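# Place the white block alone in the wooden tray

## Task

Get the white block, and no other object, into the wooden tray, with the tray ending up flat on the table and not upside down.

## Robot and tools

Robot: two arms, left_arm and right_arm, each a six-joint arm with a two-finger parallel gripper and a wrist camera. The left arm sits on the +y side of the table, the right arm on the -y side. These names do not match the left and right of the camera images. Bases (scene frame): left_arm at (+0.014, +0.245, 0) m, right_arm at (-0.024, -0.309, 0) m, each turned slightly about z. Cameras: cam_high, cam_low (fixed, on a stand behind the arms), cam_left_wrist, cam_right_wrist, all 896x504.

Frames: the scene frame has its origin at table-top height halfway between the nominal bases, +z up, +x out over the table. Each arm reports its gripper pose (end_effector_position in metres, end_effector_quat_wxyz) in its own base frame. Motion offsets are taken along the axes of that arm's current Hand target. The gripper's fingers point along its +z and open along its y. The reported position is the point between the pads, about 1 cm back from the tips; reports can be off by a few cm.

The 14-number row: one flat list covering both arms, always 14 numbers each in [-1, 1]: left dx, dy, dz, rx, ry, rz, opening, then right dx, dy, dz, rx, ry, rz, opening. The six pose numbers are an offset, not a pose, measured from that arm's Hand target as it was when the action or move began. Scale: 1.0 equals 0.6 m for dx/dy/dz and 180 degrees for rx/ry/rz, which form a single rotation vector. Sending the same offset twice moves the arm twice. All zeros re-requests the current Hand target. Opening is absolute, not an offset: +1 fully open (0.094 m), -1 closed. A 0 in the opening slot commands half-open, so to leave a gripper alone resend its present opening.

execute_actions(actions, cameras): actions is a list of actions; each action is up to 15 rows of the 14 numbers, one per 1/30 s step; a short action repeats its last row to fill 15 steps. Every row counts from the action's start pose. Images appear only when actions is empty or cameras names them (["all"] for all, [] for none). An unknown camera name voids the call.

move(target, speed, blend, opening_speed, grip_force, blocking, cameras): target is one 14-number row or a list of up to 15 rows; every row is an offset from the same starting Hand targets, not chained. speed is the path top speed in m/s, 0.002 to 2.9, default 0.25 (rotation up to twice that in rad/s), one value or one per target. blend (m) rounds corners at intermediate targets; 0 stops at each. opening_speed is the rate of change of the opening on the -1..+1 scale per second, at least 0.2; use it to close gently. grip_force is newtons per pad, 10 to 50, one value or one per arm; it persists, and low values close slowly. blocking=false returns after about 0.5 s while the move continues. A move caps at 10 s. Paths do not avoid obstacles or the other arm. The result adds a move: line such as done, off_target, moving, held or fault; limits=paced means the pose was clipped, limits=held means steps were withheld.

wait(seconds 0 to 10, cameras): lets time pass while holding commands. stop(cameras): brakes a running move. zoom_image(camera, region [x0, y0, x1, y1] in pixels, at most 504 by 504): close-up of the newest image from that camera. read_manual(section): licence texts only. finished_scene(scene): give the current scene's number; ends the scene irreversibly, and the block must stay in place without the robot.

Results: Hand target is the last commanded pose after clipping, and the base for the next offsets. The gripper often rests short of it by up to a few cm from friction or load; this is not contact. Send the remaining gap as an offset. Orientation commands are clipped to 40 degrees from the measured one per step. grip_measured is the finger opening on the command scale; it follows the command even after contact, so it does not reveal a grasp. On a hard part it reads up to about 0.064 below the part's width. grip_effort_nm is gripper motor effort (negative closing) and stays nonzero at rest. Joint torques include arm weight; joints 1 to 3 wrap at ±28 N m. "within noise" joint velocities mean the arm is still. Tool commands list present commands. MOTOR HOT appears at 75 °C; at 90 °C the arm folds and idles.

Avoid: knocking anything off the table or leaving it there; dropping the block from height or releasing it while moving; tipping or flipping the tray, or putting other objects in it; fast moves into contact (faster and deeper targets press harder); the two grippers, fingers or wrist cameras touching each other; camera cable contact; routing a path close by an arm's own base; holding loads or stretched poses for long. To stop pushing against something, command the target back past the gripper. Release by commanding an opening well above grip_measured. Loose objects may get nudged occasionally, so check before finishing.

Each tool is called as name([rows], argument=value, ...), one row to a line, values as JSON.

## Session

execute_actions(actions=[])

Scene clock: 0.00 s.
left_arm: end_effector_position=(+0.3938, +0.0030, +0.1388) grip_measured=+1.000 grip_effort_nm=n/a end_effector_quat_wxyz=(+0.674, -0.015, +0.738, +0.035) | right_arm: end_effector_position=(+0.3844, +0.0120, +0.1491) grip_measured=+1.000 grip_effort_nm=n/a end_effector_quat_wxyz=(+0.683, +0.067, +0.725, -0.051)
Joint positions: left_arm=[-0.051 1.586 0.274 1.222 -0.123 0.02 0.094] | right_arm=[0.195 1.547 0.264 1.218 0.362 0.041 0.094]
Joint velocities: within noise
Joint torques (N m): no reading
Heat: left arm: 32 °C; right arm: 31 °C.
Hand target: left_arm +0.3945, +0.0032, +0.1402; +0.675, -0.016, +0.737, +0.035 | right_arm +0.3847, +0.0126, +0.1477; +0.681, +0.066, +0.728, -0.051
Tool commands: left_gripper/opening=+1.0 right_gripper/opening=+1.0

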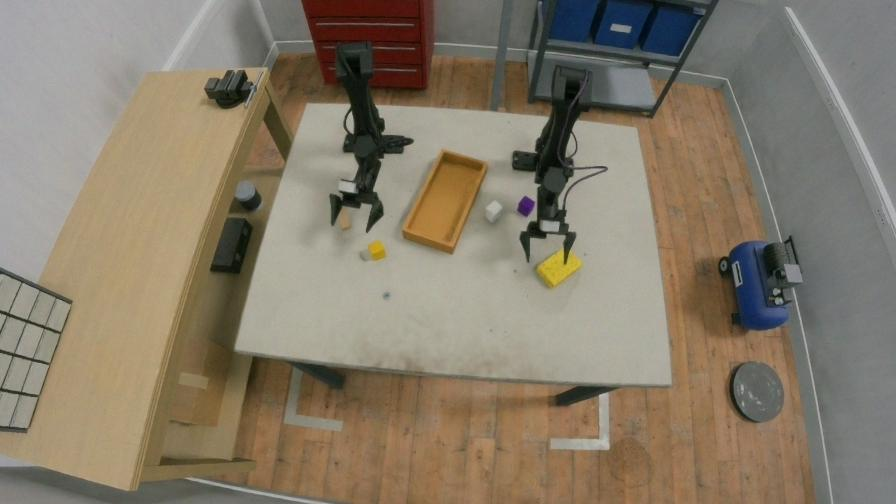

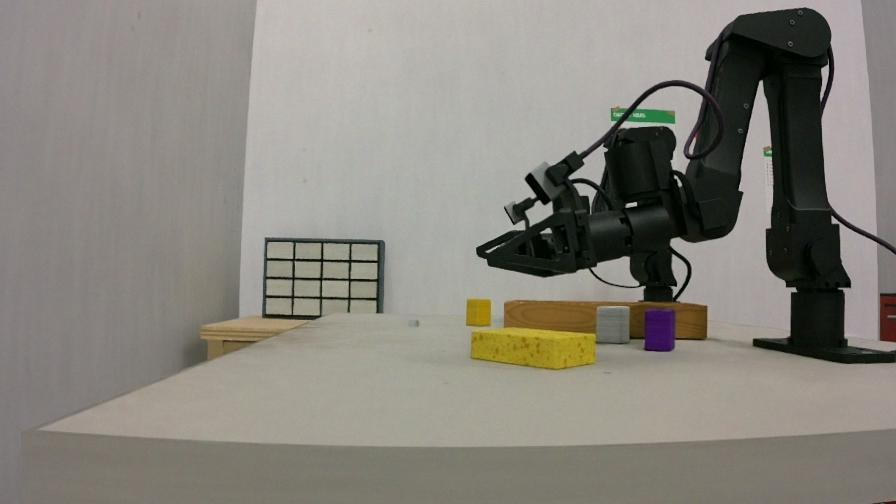

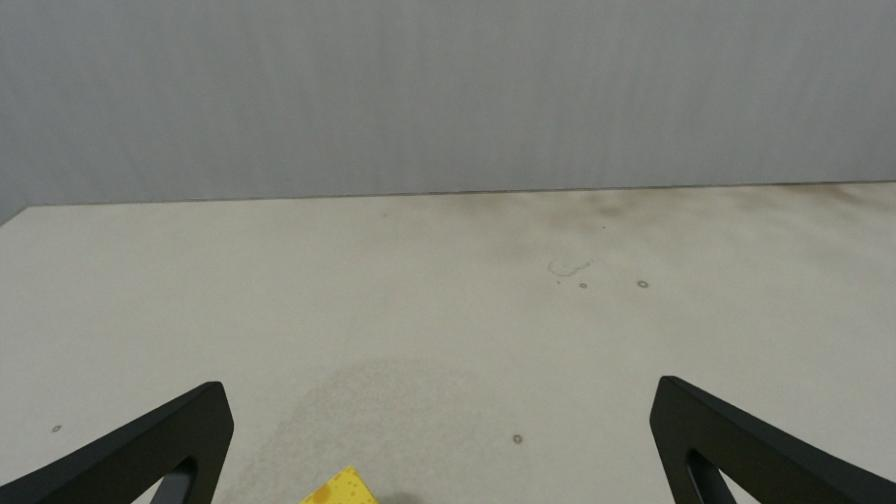

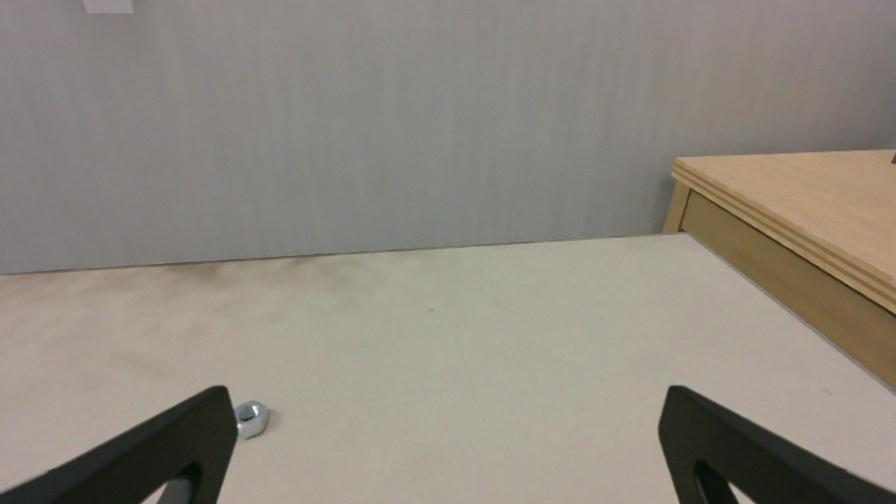

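zoom_image(camera="cam_high", region=[320, 90, 620, 300])

zoom_image(camera="cam_low", region=[450, 250, 896, 400])

Scaled by 1.680 from the camera's 896x504 image, which has a finer 1280x720 frame.

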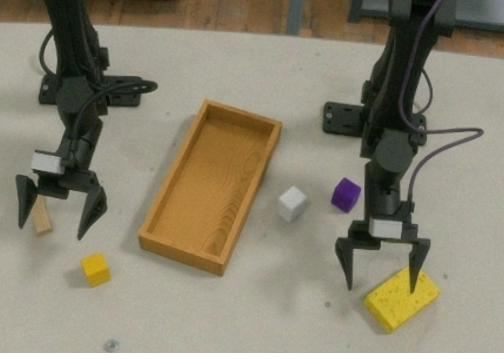

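Scaled by 1.130 from the camera's 896x504 image, which has a finer 1280x720 frame.

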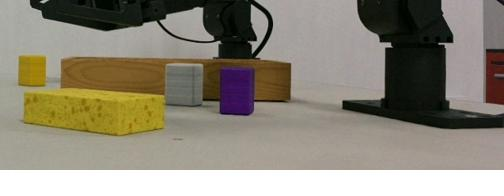

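move(target=[-0.0248,-0.2123,-0.3605,0.0245,0.4718,0.0112,1.0,0,0,0,0,0,0,1.0], speed=0.4, cameras=["cam_high","cam_left_wrist"])

Scene clock: 56.03 s.
left_arm: end_effector_position=(+0.1940, -0.1405, +0.1677) grip_measured=+1.000 grip_effort_nm=-0.03 end_effector_quat_wxyz=(+0.011, +0.002, +1.000, -0.006) | right_arm: end_effector_position=(+0.3844, +0.0120, +0.1491) grip_measured=+1.000 grip_effort_nm=-0.02 end_effector_quat_wxyz=(+0.683, +0.067, +0.725, -0.051)
Joint positions: left_arm=[-0.633 1.434 1.345 -1.457 -0.003 -0.629 0.094] | right_arm=[0.195 1.547 0.264 1.218 0.362 0.041 0.094]
Joint torques (N m): left_arm=[-0.47 -3.04 7.3 0.03 0.01 -0.13] | right_arm=[0.02 -5.29 6.2 1.86 -0.01 -0.04]
Heat: left arm: 35 °C; right arm: 33 °C.
Hand target: left_arm +0.1900, -0.1400, +0.1701; +0.000, +0.000, +1.000, +0.000 | right_arm +0.3847, +0.0127, +0.1477; +0.681, +0.065, +0.728, -0.051
Off the commanded pose: left_arm 0.005 m, 1 deg | right_arm 0.002 m, 0 deg.
move: done
Images, in order (width x height): cam_high 896x504, cam_left_wrist 896x504.

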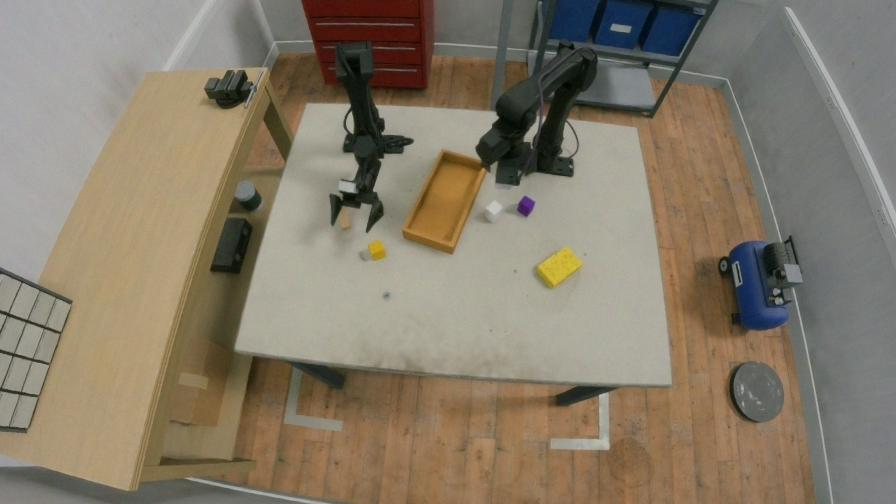

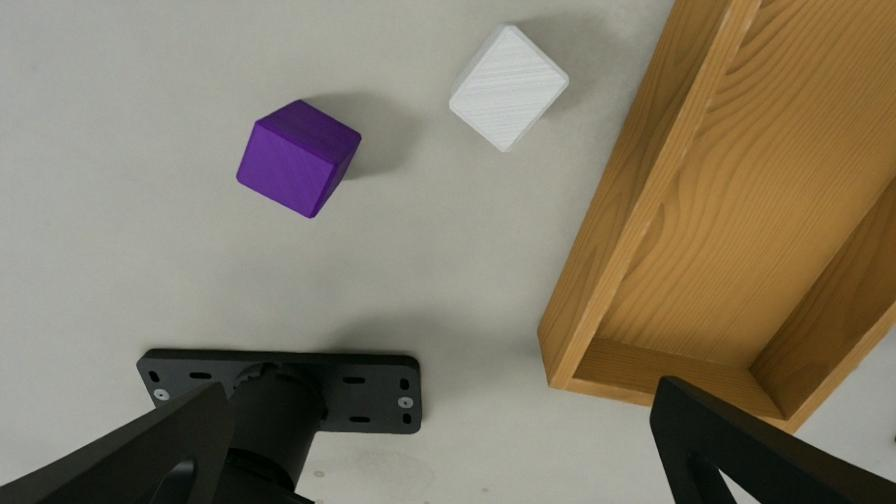

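zoom_image(camera="cam_left_wrist", region=[120, 330, 440, 504])

zoom_image(camera="cam_left_wrist", region=[220, 0, 620, 225])

execute_actions(actions=[], cameras=["cam_low"])

Scaled by 1.575 from the camera's 896x504 image, which has a finer 1280x720 frame.

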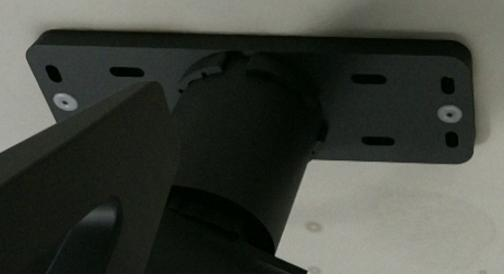

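Scaled by 1.260 from the camera's 896x504 image, which has a finer 1280x720 frame.

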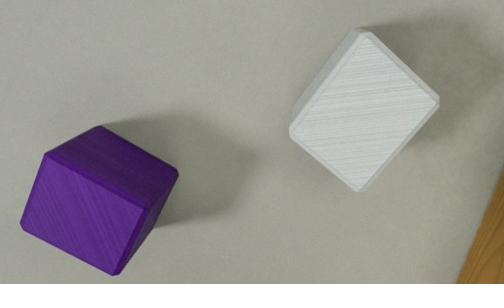

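Scene clock: 73.43 s.
left_arm: end_effector_position=(+0.1939, -0.1405, +0.1677) grip_measured=+1.000 grip_effort_nm=-0.03 end_effector_quat_wxyz=(+0.011, +0.002, +1.000, -0.006) | right_arm: end_effector_position=(+0.3844, +0.0120, +0.1491) grip_measured=+1.000 grip_effort_nm=-0.03 end_effector_quat_wxyz=(+0.683, +0.067, +0.725, -0.051)
Joint positions: left_arm=[-0.633 1.434 1.345 -1.457 -0.002 -0.629 0.094] | right_arm=[0.195 1.547 0.264 1.218 0.362 0.041 0.094]
Joint velocities: within noise
Joint torques (N m): left_arm=[-0.42 -3.18 7.31 0.07 0.04 -0.11] | right_arm=[0.02 -5.29 6.22 1.86 0 -0.04]
Heat: left arm: 36 °C; right arm: 34 °C.
Hand target: left_arm +0.1900, -0.1400, +0.1701; +0.000, +0.000, +1.000, +0.000 | right_arm +0.3847, +0.0127, +0.1477; +0.681, +0.065, +0.728, -0.051
Tool commands: left_gripper/opening=+1.0 right_gripper/opening=+1.0
Off the commanded pose: left_arm 0.005 m, 1 deg | right_arm 0.002 m, 0 deg.
Images, in order (width x height): cam_low 896x504.

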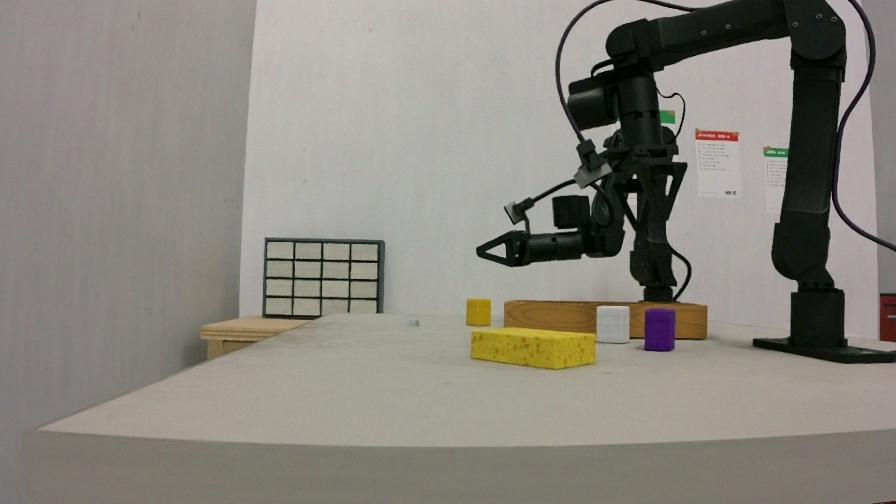

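execute_actions(actions=[], cameras=["cam_left_wrist"])

zoom_image(camera="cam_left_wrist", region=[220, 90, 380, 225])

zoom_image(camera="cam_left_wrist", region=[435, 10, 585, 165])

zoom_image(camera="cam_left_wrist", region=[500, 230, 896, 450])

Scene clock: 102.33 s.
left_arm: end_effector_position=(+0.1939, -0.1405, +0.1677) grip_measured=+1.000 grip_effort_nm=-0.04 end_effector_quat_wxyz=(+0.011, +0.002, +1.000, -0.006) | right_arm: end_effector_position=(+0.3844, +0.0120, +0.1491) grip_measured=+1.000 grip_effort_nm=-0.02 end_effector_quat_wxyz=(+0.683, +0.067, +0.725, -0.051)
Joint positions: left_arm=[-0.633 1.434 1.345 -1.457 -0.002 -0.629 0.094] | right_arm=[0.195 1.547 0.264 1.218 0.362 0.041 0.094]
Joint velocities: within noise
Joint torques (N m): left_arm=[-0.32 -3.19 7.42 0.09 0.02 -0.16] | right_arm=[0.01 -5.26 6.2 1.86 0 -0.04]
Heat: left arm: 37 °C; right arm: 35 °C.
Hand target: left_arm +0.1900, -0.1400, +0.1701; +0.000, +0.000, +1.000, +0.000 | right_arm +0.3847, +0.0127, +0.1477; +0.681, +0.065, +0.728, -0.051
Tool commands: left_gripper/opening=+1.0 right_gripper/opening=+1.0
Off the commanded pose: left_arm 0.005 m, 1 deg | right_arm 0.002 m, 0 deg.
Images, in order (width x height): cam_left_wrist 896x504.

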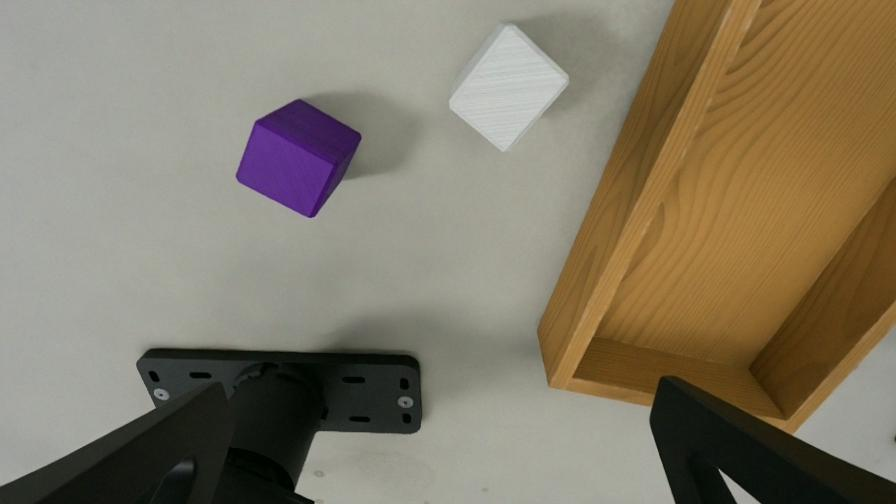

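Scaled by 3.150 from the camera's 896x504 image, which has a finer 1280x720 frame.

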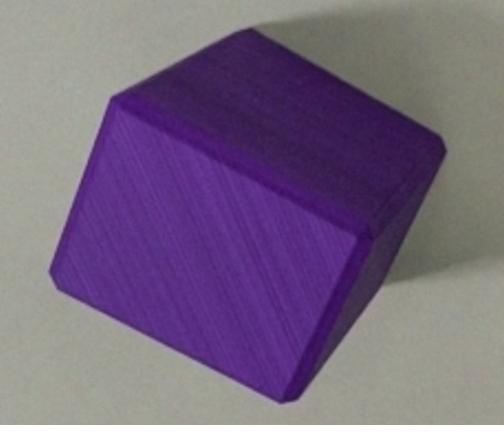

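Scaled by 3.252 from the camera's 896x504 image, which has a finer 1280x720 frame.

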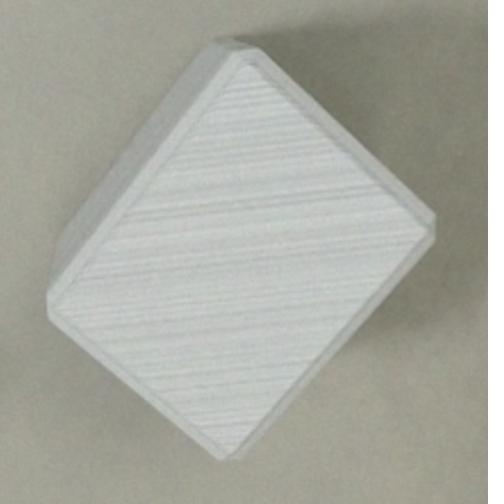

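Scaled by 1.273 from the camera's 896x504 image, which has a finer 1280x720 frame.

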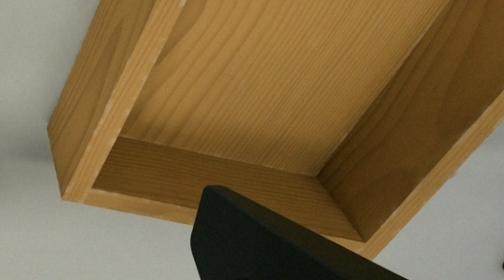

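move(target=[-0.0817,-0.0312,0.1662,0.0078,-0.0230,0.2082,0.5,0,0,0,0,0,0,1.0], speed=0.3, cameras=["cam_low","cam_left_wrist"])

Scene clock: 166.70 s.
left_arm: end_effector_position=(+0.2443, -0.1635, +0.0774) grip_measured=+0.501 grip_effort_nm=-0.10 end_effector_quat_wxyz=(+0.053, +0.319, +0.946, -0.014) | right_arm: end_effector_position=(+0.3844, +0.0120, +0.1491) grip_measured=+1.000 grip_effort_nm=-0.03 end_effector_quat_wxyz=(+0.683, +0.067, +0.725, -0.051)
Joint positions: left_arm=[-0.594 1.573 1.108 -0.995 -0.001 0.056 0.071] | right_arm=[0.195 1.547 0.264 1.218 0.362 0.041 0.094]
Joint torques (N m): left_arm=[0.55 -4.33 5.18 0.49 0.12 0.14] | right_arm=[0.01 -5.3 6.19 1.87 0 -0.04]
Heat: left arm: 37 °C; right arm: 37 °C.
Hand target: left_arm +0.2389, -0.1587, +0.0702; +0.035, +0.321, +0.946, -0.012 | right_arm +0.3847, +0.0127, +0.1477; +0.681, +0.065, +0.728, -0.051
Off the commanded pose: left_arm 0.010 m, 2 deg | right_arm 0.002 m, 0 deg.
move: done
Images, in order (width x height): cam_low 896x504, cam_left_wrist 896x504.

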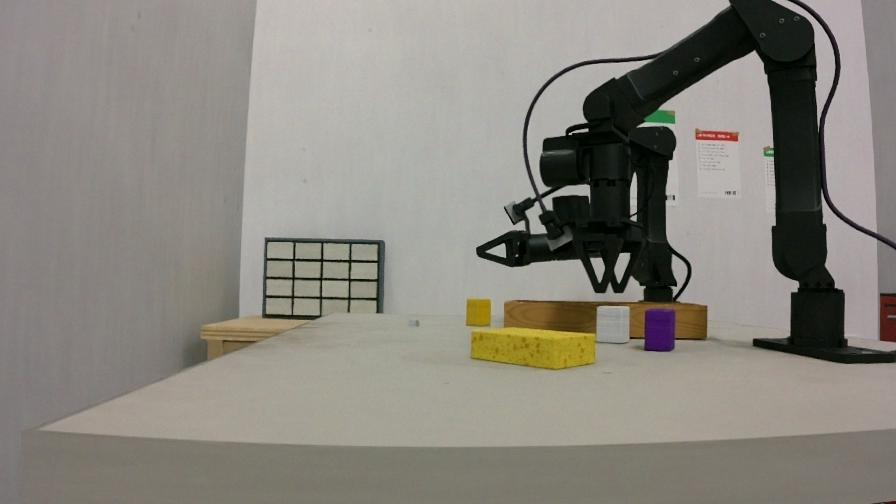

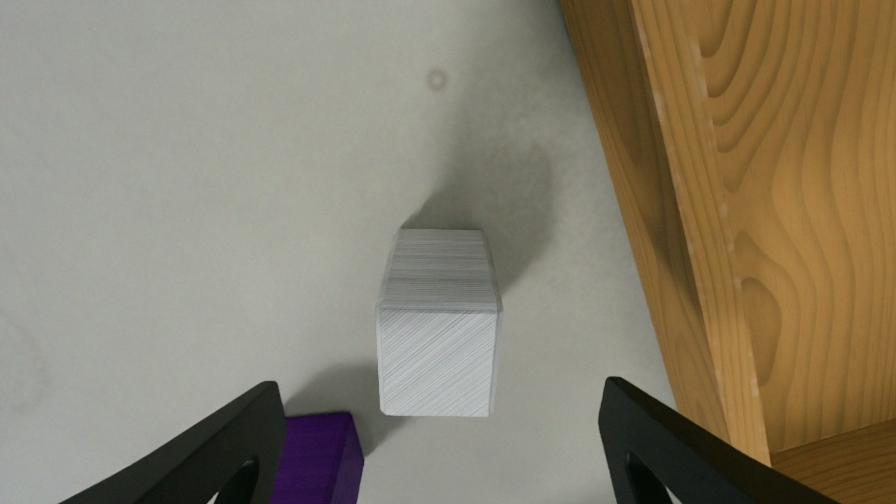

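move(target=[0.0071,0.0025,0.0947,0,0.0111,0,0.15,0,0,0,0,0,0,1.0], speed=0.2, cameras=["cam_low","cam_left_wrist"])

Scene clock: 193.93 s.
left_arm: end_effector_position=(+0.2451, -0.1627, +0.0194) grip_measured=+0.151 grip_effort_nm=-0.10 end_effector_quat_wxyz=(+0.035, +0.319, +0.947, -0.009) | right_arm: end_effector_position=(+0.3844, +0.0120, +0.1491) grip_measured=+1.000 grip_effort_nm=-0.03 end_effector_quat_wxyz=(+0.683, +0.067, +0.725, -0.051)
Joint positions: left_arm=[-0.589 1.685 0.986 -0.799 0 0.061 0.054] | right_arm=[0.195 1.547 0.264 1.218 0.362 0.041 0.094]
Joint torques (N m): left_arm=[0.66 -4.79 5.08 0.42 0.02 0.15] | right_arm=[0.02 -5.27 6.22 1.86 0 -0.04]
Heat: left arm: 35 °C; right arm: 38 °C.
Hand target: left_arm +0.2399, -0.1575, +0.0133; +0.019, +0.321, +0.947, -0.006 | right_arm +0.3847, +0.0127, +0.1477; +0.681, +0.065, +0.728, -0.051
Off the commanded pose: left_arm 0.010 m, 2 deg | right_arm 0.002 m, 0 deg.
move: done
Images, in order (width x height): cam_low 896x504, cam_left_wrist 896x504.

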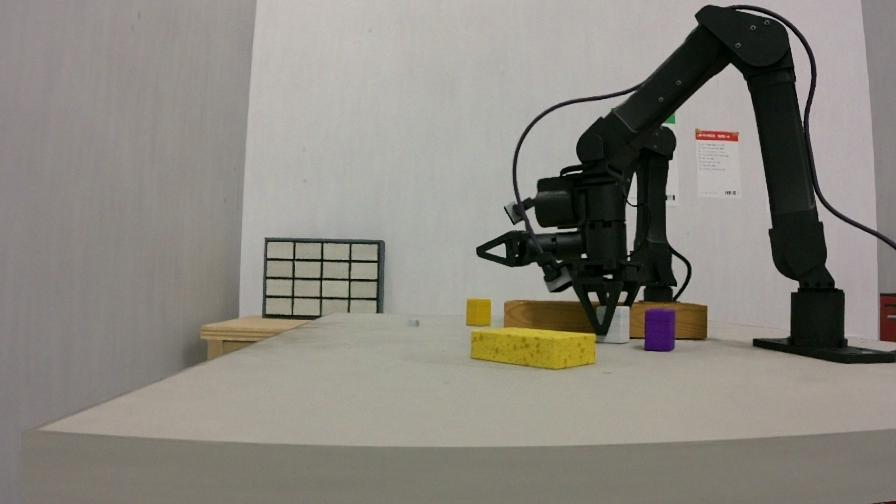

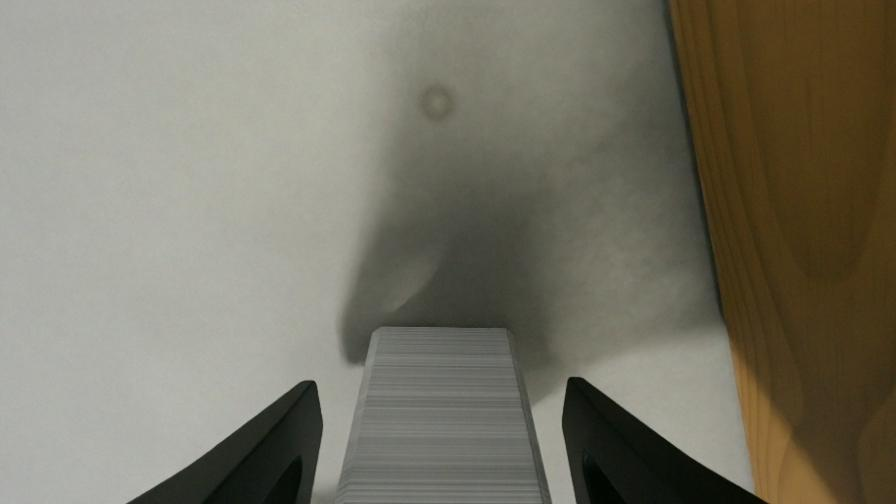

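move([
  [0,0,0,0,0,0,-0.5,0,0,0,0,0,0,1.0],
  [-0.006,0.0001,-0.15,0,0,0,-0.5,0,0,0,0,0,0,1.0],
], speed=0.2, grip_force=[30,50], cameras=["cam_low","cam_left_wrist","cam_high"])

Scene clock: 236.90 s.
left_arm: end_effector_position=(+0.2424, -0.1608, +0.0967) grip_measured=-0.328 grip_effort_nm=-0.70 end_effector_quat_wxyz=(+0.022, +0.319, +0.947, -0.006) | right_arm: end_effector_position=(+0.3844, +0.0120, +0.1491) grip_measured=+1.000 grip_effort_nm=-0.03 end_effector_quat_wxyz=(+0.683, +0.067, +0.725, -0.051)
Joint positions: left_arm=[-0.589 1.608 1.226 -1.143 0 0.061 0.032] | right_arm=[0.195 1.547 0.264 1.218 0.362 0.041 0.094]
Joint torques (N m): left_arm=[0.68 -6.3 7.2 0.14 0.03 0.11] | right_arm=[0.01 -5.27 6.2 1.87 0 -0.04]
Heat: left arm: 35 °C; right arm: 39 °C.
Hand target: left_arm +0.2399, -0.1575, +0.1034; +0.019, +0.321, +0.947, -0.006 | right_arm +0.3847, +0.0127, +0.1477; +0.681, +0.065, +0.728, -0.051
Off the commanded pose: left_arm 0.008 m, 0 deg | right_arm 0.002 m, 0 deg.
grip_force (N): 30, 50
move: done
Images, in order (width x height): cam_high 896x504, cam_low 896x504, cam_left_wrist 896x504.

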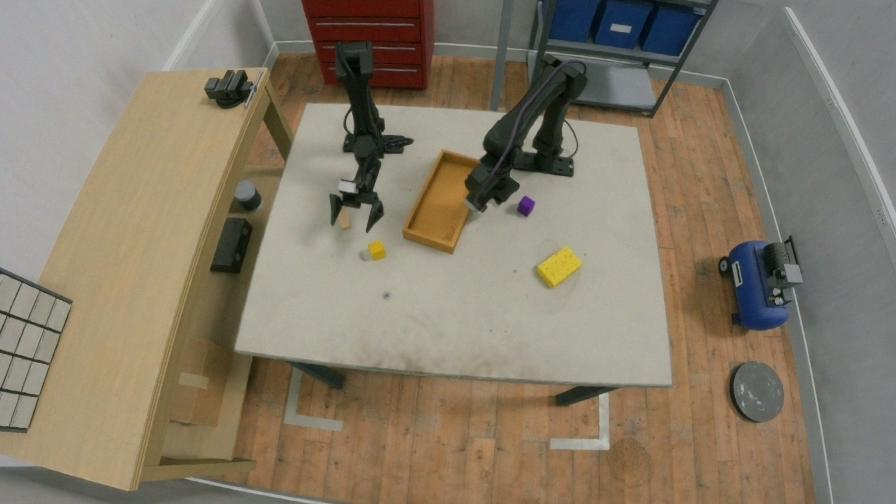

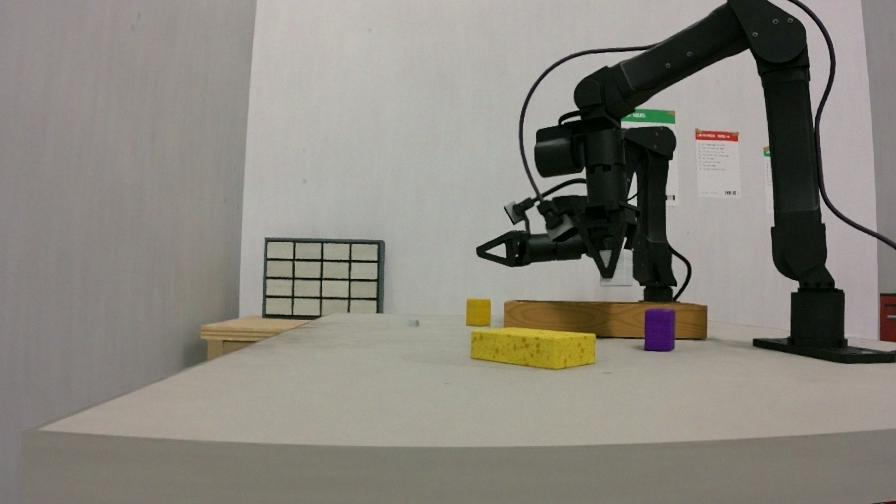

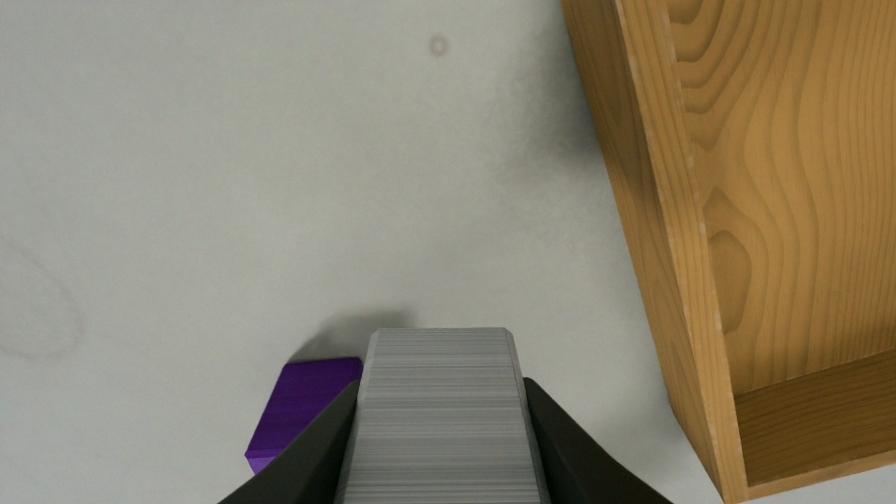

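move([
  [-0.0892,-0.2115,-0.0167,0,0,0,-0.5,0,0,0,0,0,0,1.0],
  [-0.0857,-0.2115,0.0733,0,0,0,-0.5,0,0,0,0,0,0,1.0],
], speed=[0.25,0.15], blend=[0.02,0], cameras=["cam_low","cam_left_wrist","cam_high"])

Scene clock: 244.80 s.
left_arm: end_effector_position=(+0.2065, -0.2969, +0.0685) grip_measured=-0.328 grip_effort_nm=-0.70 end_effector_quat_wxyz=(+0.030, +0.327, +0.944, -0.020) | right_arm: end_effector_position=(+0.3844, +0.0120, +0.1491) grip_measured=+1.000 grip_effort_nm=-0.02 end_effector_quat_wxyz=(+0.683, +0.067, +0.725, -0.051)
Joint positions: left_arm=[-0.968 1.867 1.416 -1.048 -0.004 -0.301 0.032] | right_arm=[0.195 1.547 0.264 1.218 0.362 0.041 0.094]
Joint torques (N m): left_arm=[0.25 -6.6 5.56 0.34 -0.05 -0.11] | right_arm=[0.01 -5.27 6.2 1.86 -0.01 -0.04]
Heat: left arm: 36 °C; right arm: 39 °C.
Hand target: left_arm +0.2048, -0.2905, +0.0615; +0.019, +0.321, +0.947, -0.006 | right_arm +0.3847, +0.0127, +0.1477; +0.681, +0.065, +0.728, -0.051
Off the commanded pose: left_arm 0.010 m, 2 deg | right_arm 0.002 m, 0 deg.
grip_force (N): 30, 50
move: done
Images, in order (width x height): cam_high 896x504, cam_low 896x504, cam_left_wrist 896x504.

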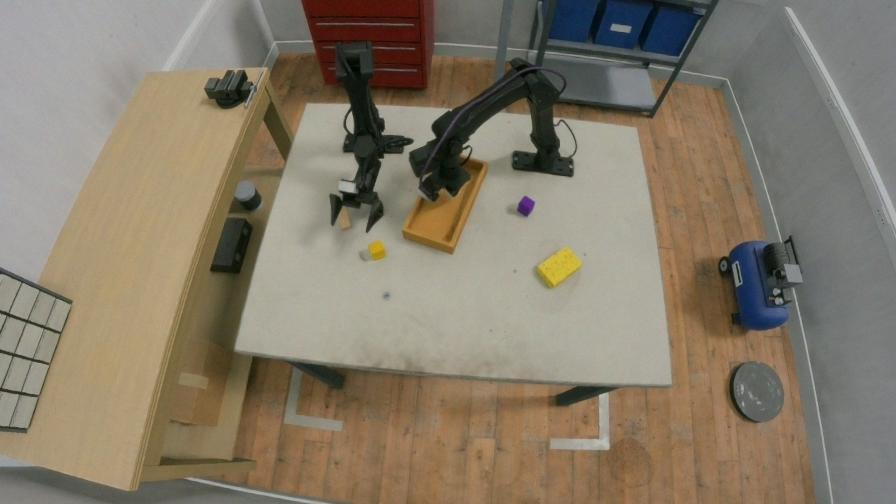

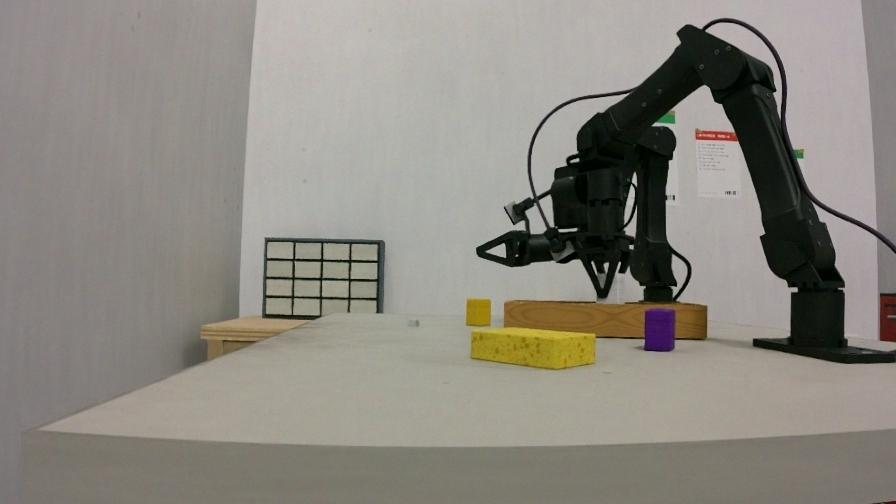

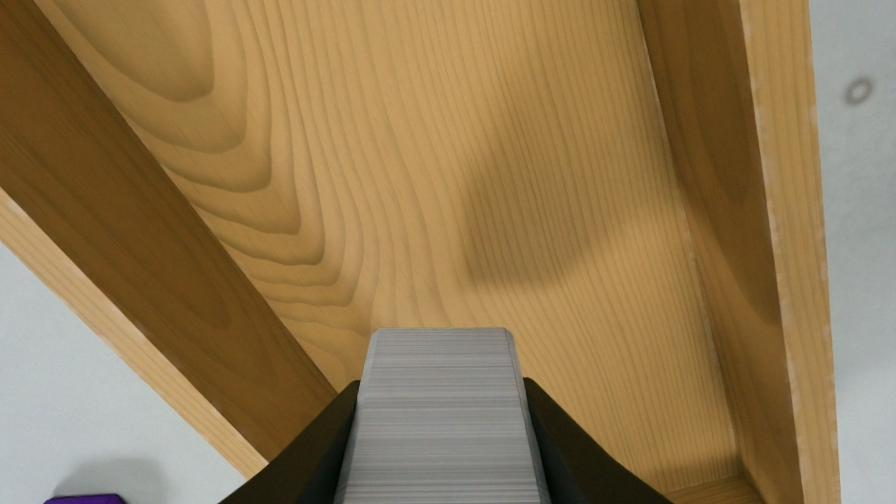

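move([
  [-0.0113,-0.0205,0.0,0,0,0,-0.5,0,0,0,0,0,0,1.0],
  [-0.0093,-0.0205,0.0508,0,0,0,-0.5,0,0,0,0,0,0,1.0],
], speed=[0.15,0.12], blend=[0.008,0], cameras=["cam_low","cam_left_wrist"])

Scene clock: 258.97 s.
left_arm: end_effector_position=(+0.2069, -0.3110, +0.0408) grip_measured=-0.328 grip_effort_nm=-0.70 end_effector_quat_wxyz=(+0.033, +0.324, +0.945, -0.022) | right_arm: end_effector_position=(+0.3844, +0.0120, +0.1491) grip_measured=+1.000 grip_effort_nm=-0.02 end_effector_quat_wxyz=(+0.683, +0.067, +0.725, -0.051)
Joint positions: left_arm=[-0.989 1.931 1.389 -0.95 -0.006 -0.328 0.032] | right_arm=[0.195 1.547 0.264 1.218 0.362 0.041 0.094]
Joint torques (N m): left_arm=[-0.29 -6.65 5.26 0.43 -0.07 -0.13] | right_arm=[0.01 -5.29 6.22 1.86 0 -0.04]
Heat: left arm: 35 °C; right arm: 39 °C.
Hand target: left_arm +0.2026, -0.3043, +0.0312; +0.019, +0.321, +0.947, -0.006 | right_arm +0.3847, +0.0127, +0.1477; +0.681, +0.065, +0.728, -0.051
Off the commanded pose: left_arm 0.012 m, 2 deg | right_arm 0.002 m, 0 deg.
grip_force (N): 30, 50
move: off_target (left_arm); blend cut to 0.007 m at target 1
Images, in order (width x height): cam_low 896x504, cam_left_wrist 896x504.

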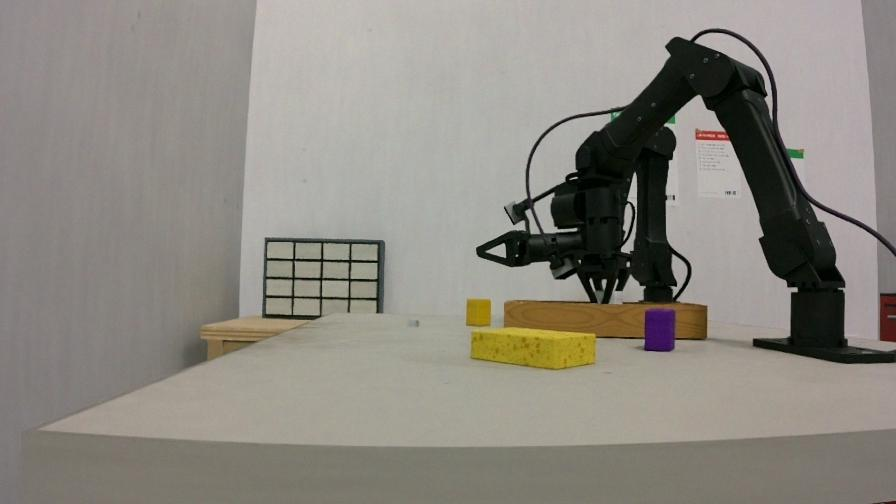

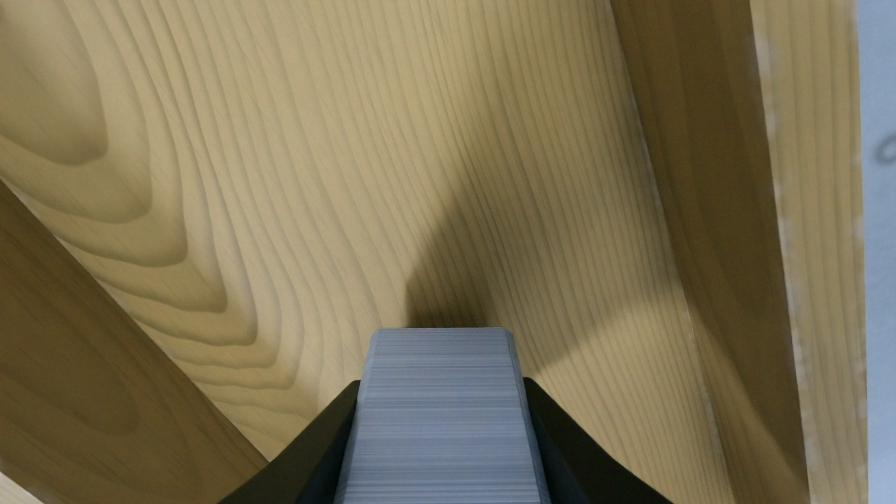

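move([
  [0.0007,0,0.0183,0,0,0,-0.5,0,0,0,0,0,0,1.0],
  [0.0007,0,0.0183,0,0,0,0.0,0,0,0,0,0,0,1.0],
  [-0.0053,0,-0.1333,0,0,0,0.0,0,0,0,0,0,0,1.0],
], speed=[0.04,0.1,0.2], cameras=["cam_high","cam_left_wrist"])

Scene clock: 273.93 s.
left_arm: end_effector_position=(+0.2049, -0.3079, +0.1027) grip_measured=-0.001 grip_effort_nm=0.03 end_effector_quat_wxyz=(+0.018, +0.324, +0.946, -0.010) | right_arm: end_effector_position=(+0.3844, +0.0120, +0.1491) grip_measured=+1.000 grip_effort_nm=-0.03 end_effector_quat_wxyz=(+0.683, +0.067, +0.725, -0.051)
Joint positions: left_arm=[-0.989 1.91 1.612 -1.232 -0.006 -0.328 0.047] | right_arm=[0.195 1.547 0.264 1.218 0.362 0.041 0.094]
Joint torques (N m): left_arm=[-0.21 -9.07 7.1 0.13 -0.04 -0.11] | right_arm=[0.03 -5.29 6.2 1.87 -0.01 -0.04]
Heat: left arm: 35 °C; right arm: 39 °C.
Hand target: left_arm +0.2027, -0.3044, +0.1114; +0.019, +0.322, +0.947, -0.007 | right_arm +0.3847, +0.0127, +0.1477; +0.681, +0.065, +0.728, -0.051
Off the commanded pose: left_arm 0.010 m, 1 deg | right_arm 0.002 m, 0 deg.
grip_force (N): 30, 50
move: done; target 2's new opening was sent with left_arm's hand 0.014 m and 3 deg from that target
Images, in order (width x height): cam_high 896x504, cam_left_wrist 896x504.

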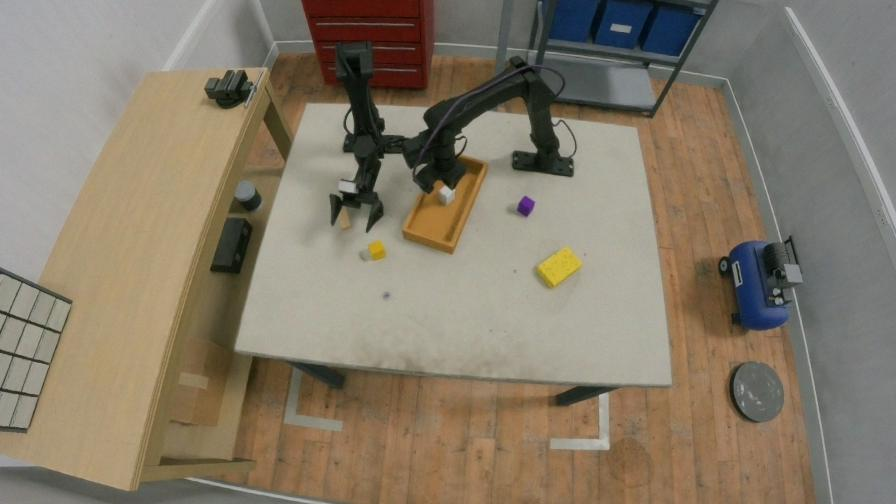

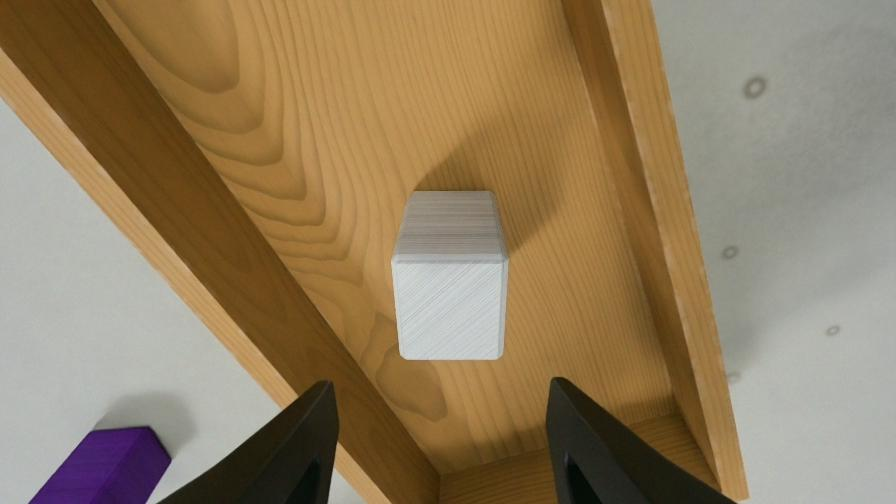

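finished_scene(scene=1)

The scene is finished: the task was done.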